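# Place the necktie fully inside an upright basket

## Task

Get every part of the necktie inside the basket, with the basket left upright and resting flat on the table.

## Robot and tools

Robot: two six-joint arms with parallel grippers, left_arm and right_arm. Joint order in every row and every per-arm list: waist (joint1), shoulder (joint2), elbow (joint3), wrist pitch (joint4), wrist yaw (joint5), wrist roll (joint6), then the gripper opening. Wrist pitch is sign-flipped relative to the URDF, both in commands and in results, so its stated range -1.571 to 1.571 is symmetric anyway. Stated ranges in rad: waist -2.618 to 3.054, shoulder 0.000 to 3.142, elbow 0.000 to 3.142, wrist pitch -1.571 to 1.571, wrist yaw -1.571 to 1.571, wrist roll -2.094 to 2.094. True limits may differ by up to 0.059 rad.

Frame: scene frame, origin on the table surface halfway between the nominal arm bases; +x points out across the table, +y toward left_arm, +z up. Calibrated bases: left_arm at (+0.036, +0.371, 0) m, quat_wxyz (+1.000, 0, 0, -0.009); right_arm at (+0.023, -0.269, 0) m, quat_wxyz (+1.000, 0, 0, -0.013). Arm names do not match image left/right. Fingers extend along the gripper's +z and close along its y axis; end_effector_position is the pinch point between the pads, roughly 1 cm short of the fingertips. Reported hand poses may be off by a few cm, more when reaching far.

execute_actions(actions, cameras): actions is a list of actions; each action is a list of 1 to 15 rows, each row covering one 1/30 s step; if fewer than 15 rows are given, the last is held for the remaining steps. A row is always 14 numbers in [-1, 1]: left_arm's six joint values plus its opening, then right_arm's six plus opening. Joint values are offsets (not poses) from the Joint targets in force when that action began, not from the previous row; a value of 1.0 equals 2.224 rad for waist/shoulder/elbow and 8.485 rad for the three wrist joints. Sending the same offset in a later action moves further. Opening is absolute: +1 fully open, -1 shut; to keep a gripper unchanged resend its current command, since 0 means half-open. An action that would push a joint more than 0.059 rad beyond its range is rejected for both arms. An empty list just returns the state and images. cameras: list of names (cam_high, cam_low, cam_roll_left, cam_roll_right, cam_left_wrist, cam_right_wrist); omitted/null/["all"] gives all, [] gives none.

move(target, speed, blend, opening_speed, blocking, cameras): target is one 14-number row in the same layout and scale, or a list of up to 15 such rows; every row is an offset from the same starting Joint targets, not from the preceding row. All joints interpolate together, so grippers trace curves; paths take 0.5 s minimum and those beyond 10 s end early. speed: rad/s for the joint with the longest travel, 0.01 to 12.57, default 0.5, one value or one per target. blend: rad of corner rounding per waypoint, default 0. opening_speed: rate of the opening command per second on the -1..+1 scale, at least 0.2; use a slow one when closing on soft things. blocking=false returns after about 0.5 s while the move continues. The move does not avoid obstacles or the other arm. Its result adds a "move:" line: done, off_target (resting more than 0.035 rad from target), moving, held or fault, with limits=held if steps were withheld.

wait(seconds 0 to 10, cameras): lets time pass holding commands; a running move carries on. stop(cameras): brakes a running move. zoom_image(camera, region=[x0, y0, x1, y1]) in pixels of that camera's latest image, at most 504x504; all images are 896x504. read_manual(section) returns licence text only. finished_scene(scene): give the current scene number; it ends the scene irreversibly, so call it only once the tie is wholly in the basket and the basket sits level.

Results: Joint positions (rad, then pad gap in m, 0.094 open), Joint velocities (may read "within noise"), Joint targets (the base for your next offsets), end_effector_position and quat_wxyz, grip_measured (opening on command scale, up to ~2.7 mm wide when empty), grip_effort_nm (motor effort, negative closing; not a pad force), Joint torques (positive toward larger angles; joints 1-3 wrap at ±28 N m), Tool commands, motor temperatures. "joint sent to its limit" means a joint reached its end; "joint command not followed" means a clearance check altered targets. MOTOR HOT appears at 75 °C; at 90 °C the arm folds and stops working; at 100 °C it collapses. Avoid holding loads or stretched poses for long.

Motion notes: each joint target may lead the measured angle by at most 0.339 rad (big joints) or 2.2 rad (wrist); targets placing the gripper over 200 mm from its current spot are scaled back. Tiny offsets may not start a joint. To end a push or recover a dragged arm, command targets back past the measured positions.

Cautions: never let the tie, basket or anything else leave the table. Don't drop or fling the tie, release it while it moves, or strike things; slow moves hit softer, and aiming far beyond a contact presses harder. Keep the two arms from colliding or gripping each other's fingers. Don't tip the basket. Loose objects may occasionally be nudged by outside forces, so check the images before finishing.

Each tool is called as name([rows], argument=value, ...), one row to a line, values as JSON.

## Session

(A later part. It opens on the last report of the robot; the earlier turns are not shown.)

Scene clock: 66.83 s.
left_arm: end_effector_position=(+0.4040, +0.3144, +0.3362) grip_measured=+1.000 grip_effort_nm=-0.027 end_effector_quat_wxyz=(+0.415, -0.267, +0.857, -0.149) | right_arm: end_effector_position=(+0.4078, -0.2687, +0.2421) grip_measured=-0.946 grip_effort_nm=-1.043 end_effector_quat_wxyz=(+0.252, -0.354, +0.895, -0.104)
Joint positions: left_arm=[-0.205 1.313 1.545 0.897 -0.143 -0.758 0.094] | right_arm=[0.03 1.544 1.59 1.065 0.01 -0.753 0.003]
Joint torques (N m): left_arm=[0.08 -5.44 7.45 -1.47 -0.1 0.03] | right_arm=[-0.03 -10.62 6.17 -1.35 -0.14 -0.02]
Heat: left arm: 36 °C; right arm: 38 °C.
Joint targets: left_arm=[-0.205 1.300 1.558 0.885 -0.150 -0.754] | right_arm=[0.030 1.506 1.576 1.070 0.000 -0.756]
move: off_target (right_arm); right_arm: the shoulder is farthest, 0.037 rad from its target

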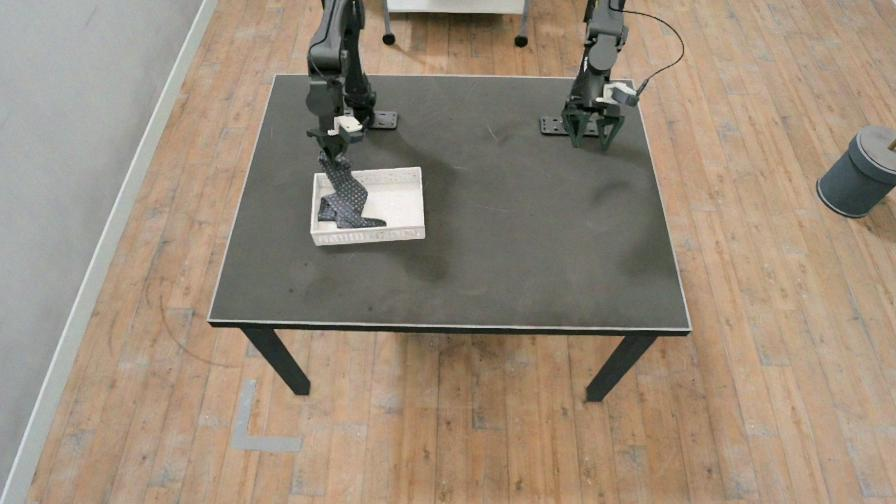

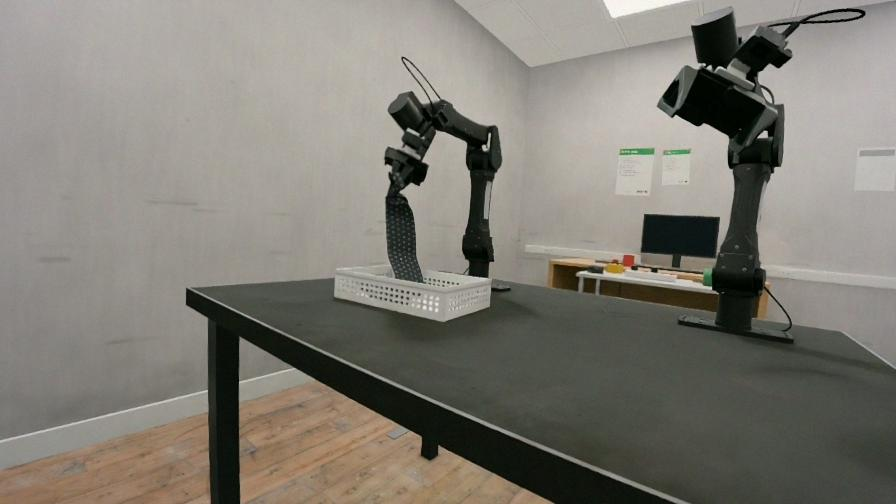

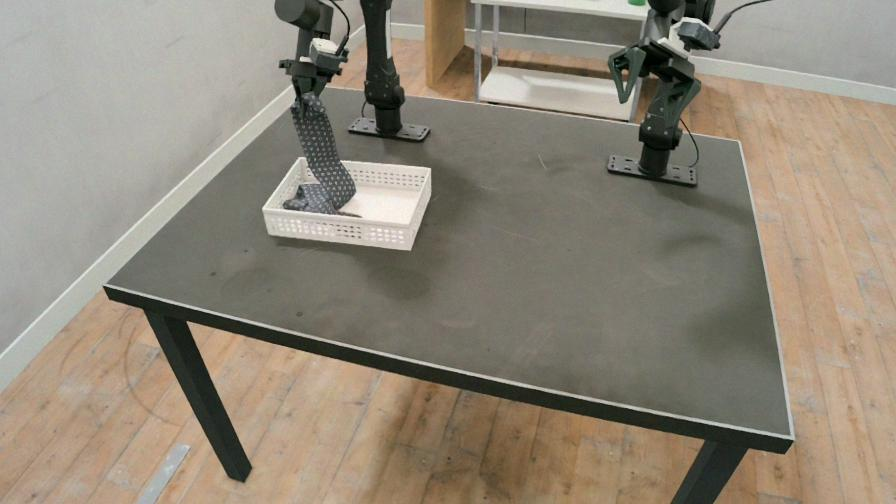

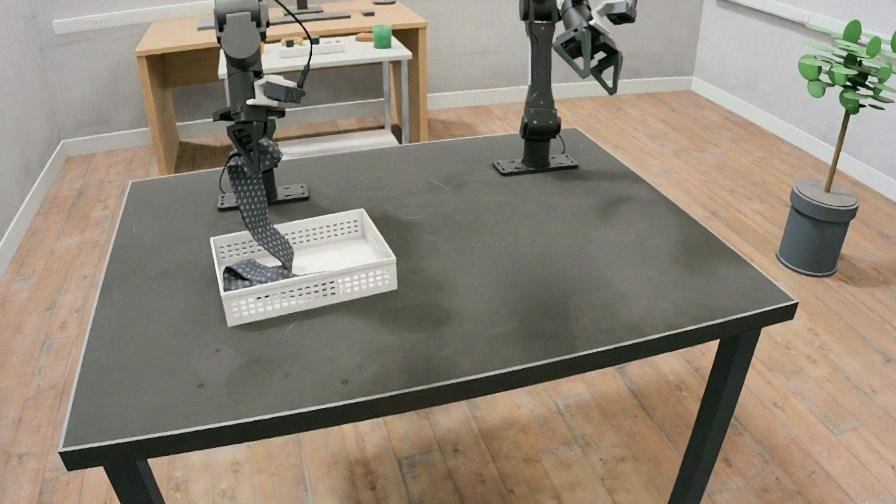

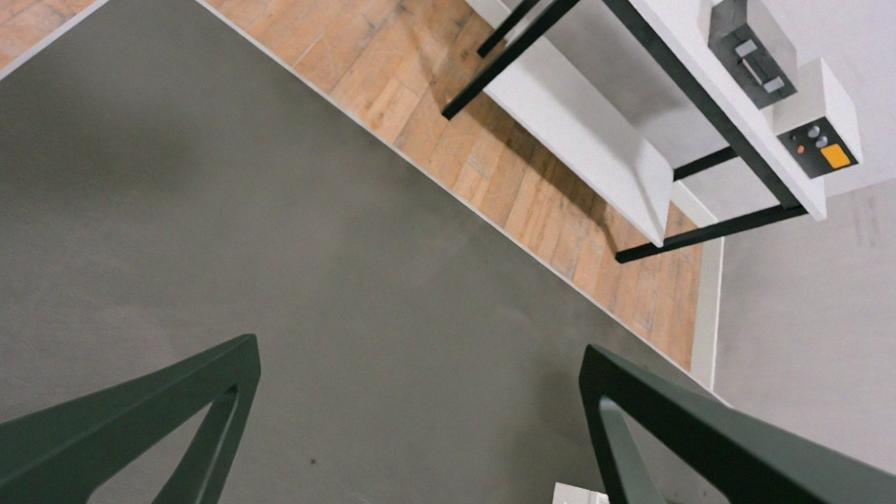

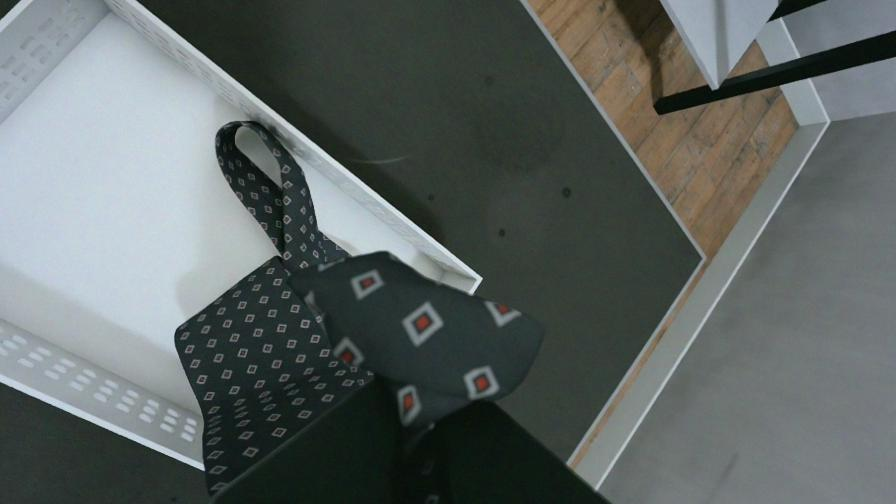

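move(target=[0,0,0,0,0,0,1,0.0796,0.0513,-0.2734,-0.0733,0,0,-1], speed=0.4, cameras=["cam_right_wrist"])

move(target=[0,0,0,0,0,0,1,0,0,0,0,0,0,-0.3], opening_speed=1, cameras=["cam_right_wrist"])

move(target=[0,0,0,0,0,0,1,0,-0.0513,0.2734,0.0733,0,0,-0.3], speed=0.5, cameras=["cam_roll_right","cam_low","cam_high","cam_right_wrist"])

Scene clock: 70.63 s.
left_arm: end_effector_position=(+0.4040, +0.3144, +0.3362) grip_measured=+1.000 grip_effort_nm=-0.027 end_effector_quat_wxyz=(+0.415, -0.267, +0.857, -0.149) | right_arm: end_effector_position=(+0.3937, -0.2046, +0.0662) grip_measured=-0.946 grip_effort_nm=-1.048 end_effector_quat_wxyz=(+0.225, -0.434, +0.869, -0.072)
Joint positions: left_arm=[-0.205 1.313 1.545 0.897 -0.143 -0.758 0.094] | right_arm=[0.202 1.605 0.977 0.466 0.01 -0.753 0.003]
Joint torques (N m): left_arm=[0.06 -5.42 7.45 -1.46 -0.09 0.03] | right_arm=[0.51 -6.43 6.28 -1.41 -0.12 -0.03]
Heat: left arm: 36 °C; right arm: 38 °C.
Joint targets: left_arm=[-0.205 1.300 1.558 0.885 -0.150 -0.754] | right_arm=[0.207 1.620 0.968 0.449 0.000 -0.756]
move: done

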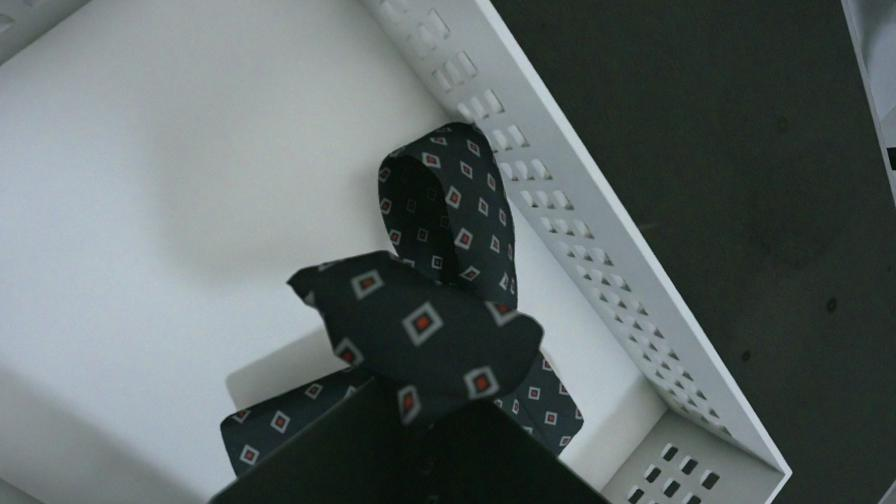

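Scene clock: 71.57 s.
left_arm: end_effector_position=(+0.4040, +0.3144, +0.3362) grip_measured=+1.000 grip_effort_nm=-0.032 end_effector_quat_wxyz=(+0.415, -0.267, +0.857, -0.149) | right_arm: end_effector_position=(+0.3944, -0.2044, +0.0666) grip_measured=-0.303 grip_effort_nm=0.120 end_effector_quat_wxyz=(+0.226, -0.434, +0.869, -0.073)
Joint positions: left_arm=[-0.205 1.313 1.545 0.897 -0.143 -0.758 0.094] | right_arm=[0.202 1.605 0.977 0.462 0.01 -0.753 0.033]
Joint torques (N m): left_arm=[0.08 -5.42 7.45 -1.47 -0.1 0.03] | right_arm=[0.61 -6.42 6.35 -1.43 -0.12 -0.02]
Heat: left arm: 36 °C; right arm: 37 °C.
Joint targets: left_arm=[-0.205 1.300 1.558 0.885 -0.150 -0.754] | right_arm=[0.207 1.620 0.968 0.449 0.000 -0.756]
move: done

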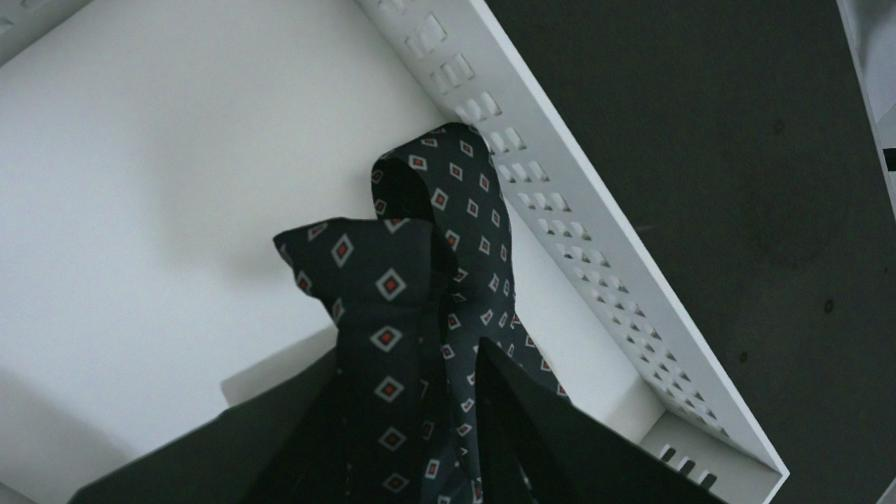

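Scene clock: 73.60 s.
left_arm: end_effector_position=(+0.4040, +0.3144, +0.3362) grip_measured=+1.000 grip_effort_nm=-0.027 end_effector_quat_wxyz=(+0.415, -0.267, +0.857, -0.149) | right_arm: end_effector_position=(+0.3952, -0.2043, +0.2314) grip_measured=-0.303 grip_effort_nm=0.115 end_effector_quat_wxyz=(+0.247, -0.431, +0.864, -0.079)
Joint positions: left_arm=[-0.205 1.313 1.545 0.897 -0.143 -0.758 0.094] | right_arm=[0.202 1.532 1.549 1.063 0.01 -0.753 0.033]
Joint torques (N m): left_arm=[0.09 -5.42 7.45 -1.46 -0.1 0.03] | right_arm=[0.53 -9.51 9.84 -1.28 -0.11 -0.03]
Heat: left arm: 36 °C; right arm: 37 °C.
Joint targets: left_arm=[-0.205 1.300 1.558 0.885 -0.150 -0.754] | right_arm=[0.207 1.506 1.576 1.071 0.000 -0.756]
move: done
Images, in order (width x height): cam_high 896x504, cam_low 896x504, cam_roll_right 896x504, cam_right_wrist 896x504.

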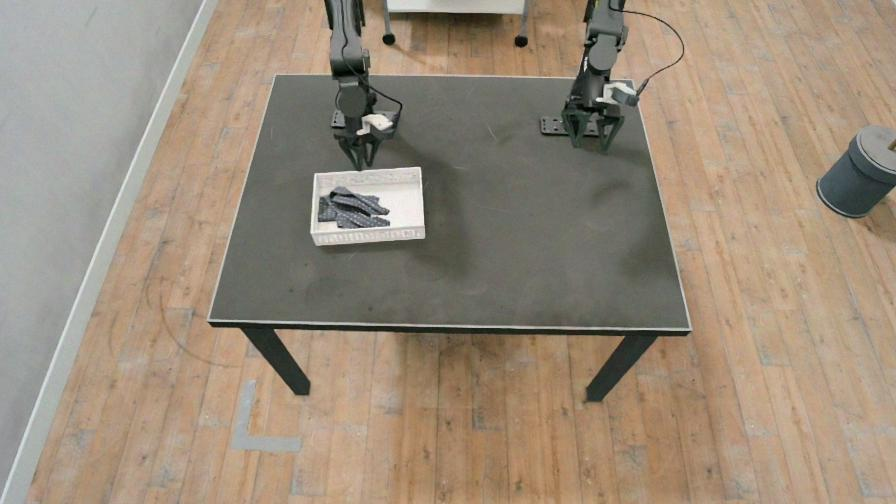

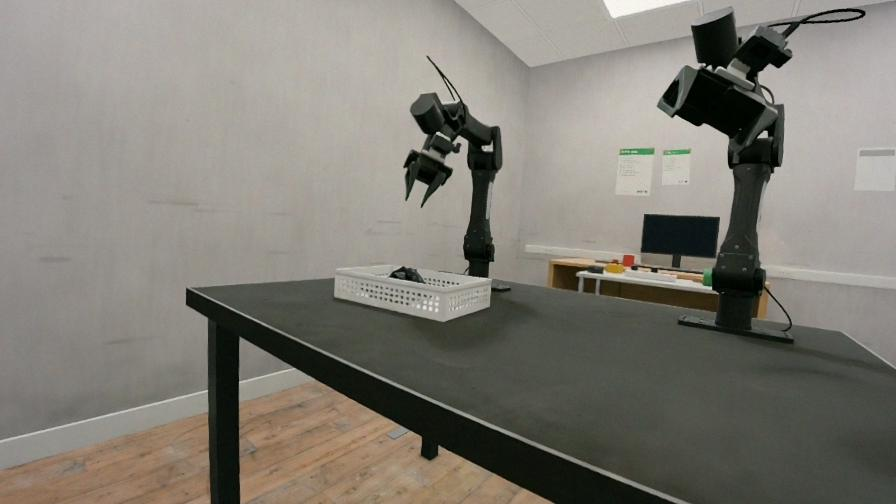

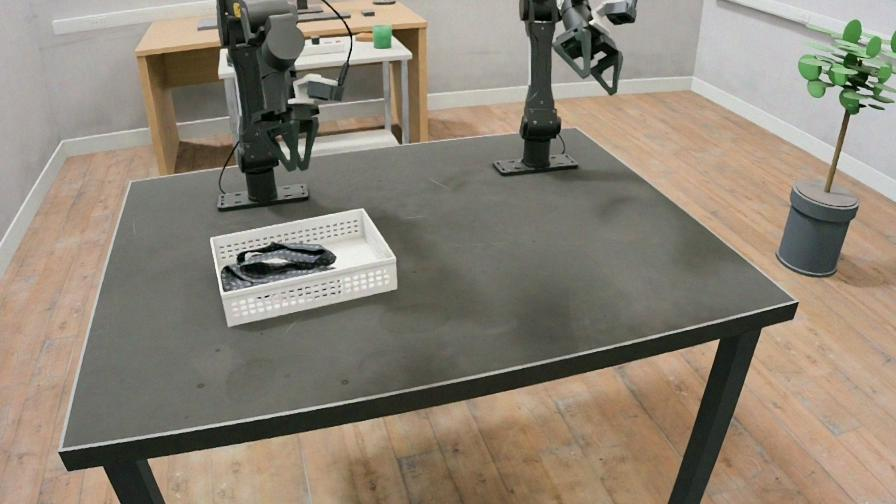

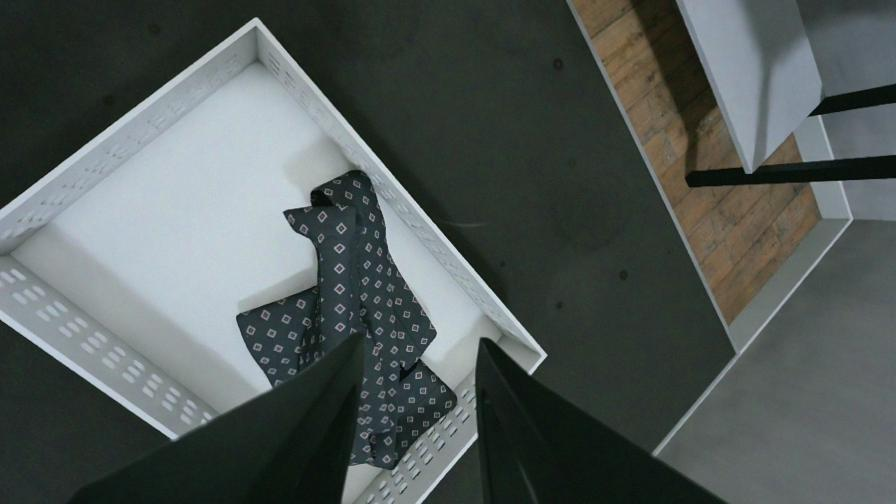

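Done, finish the practice.

finished_scene(scene=1)

The scene is finished: the task was done.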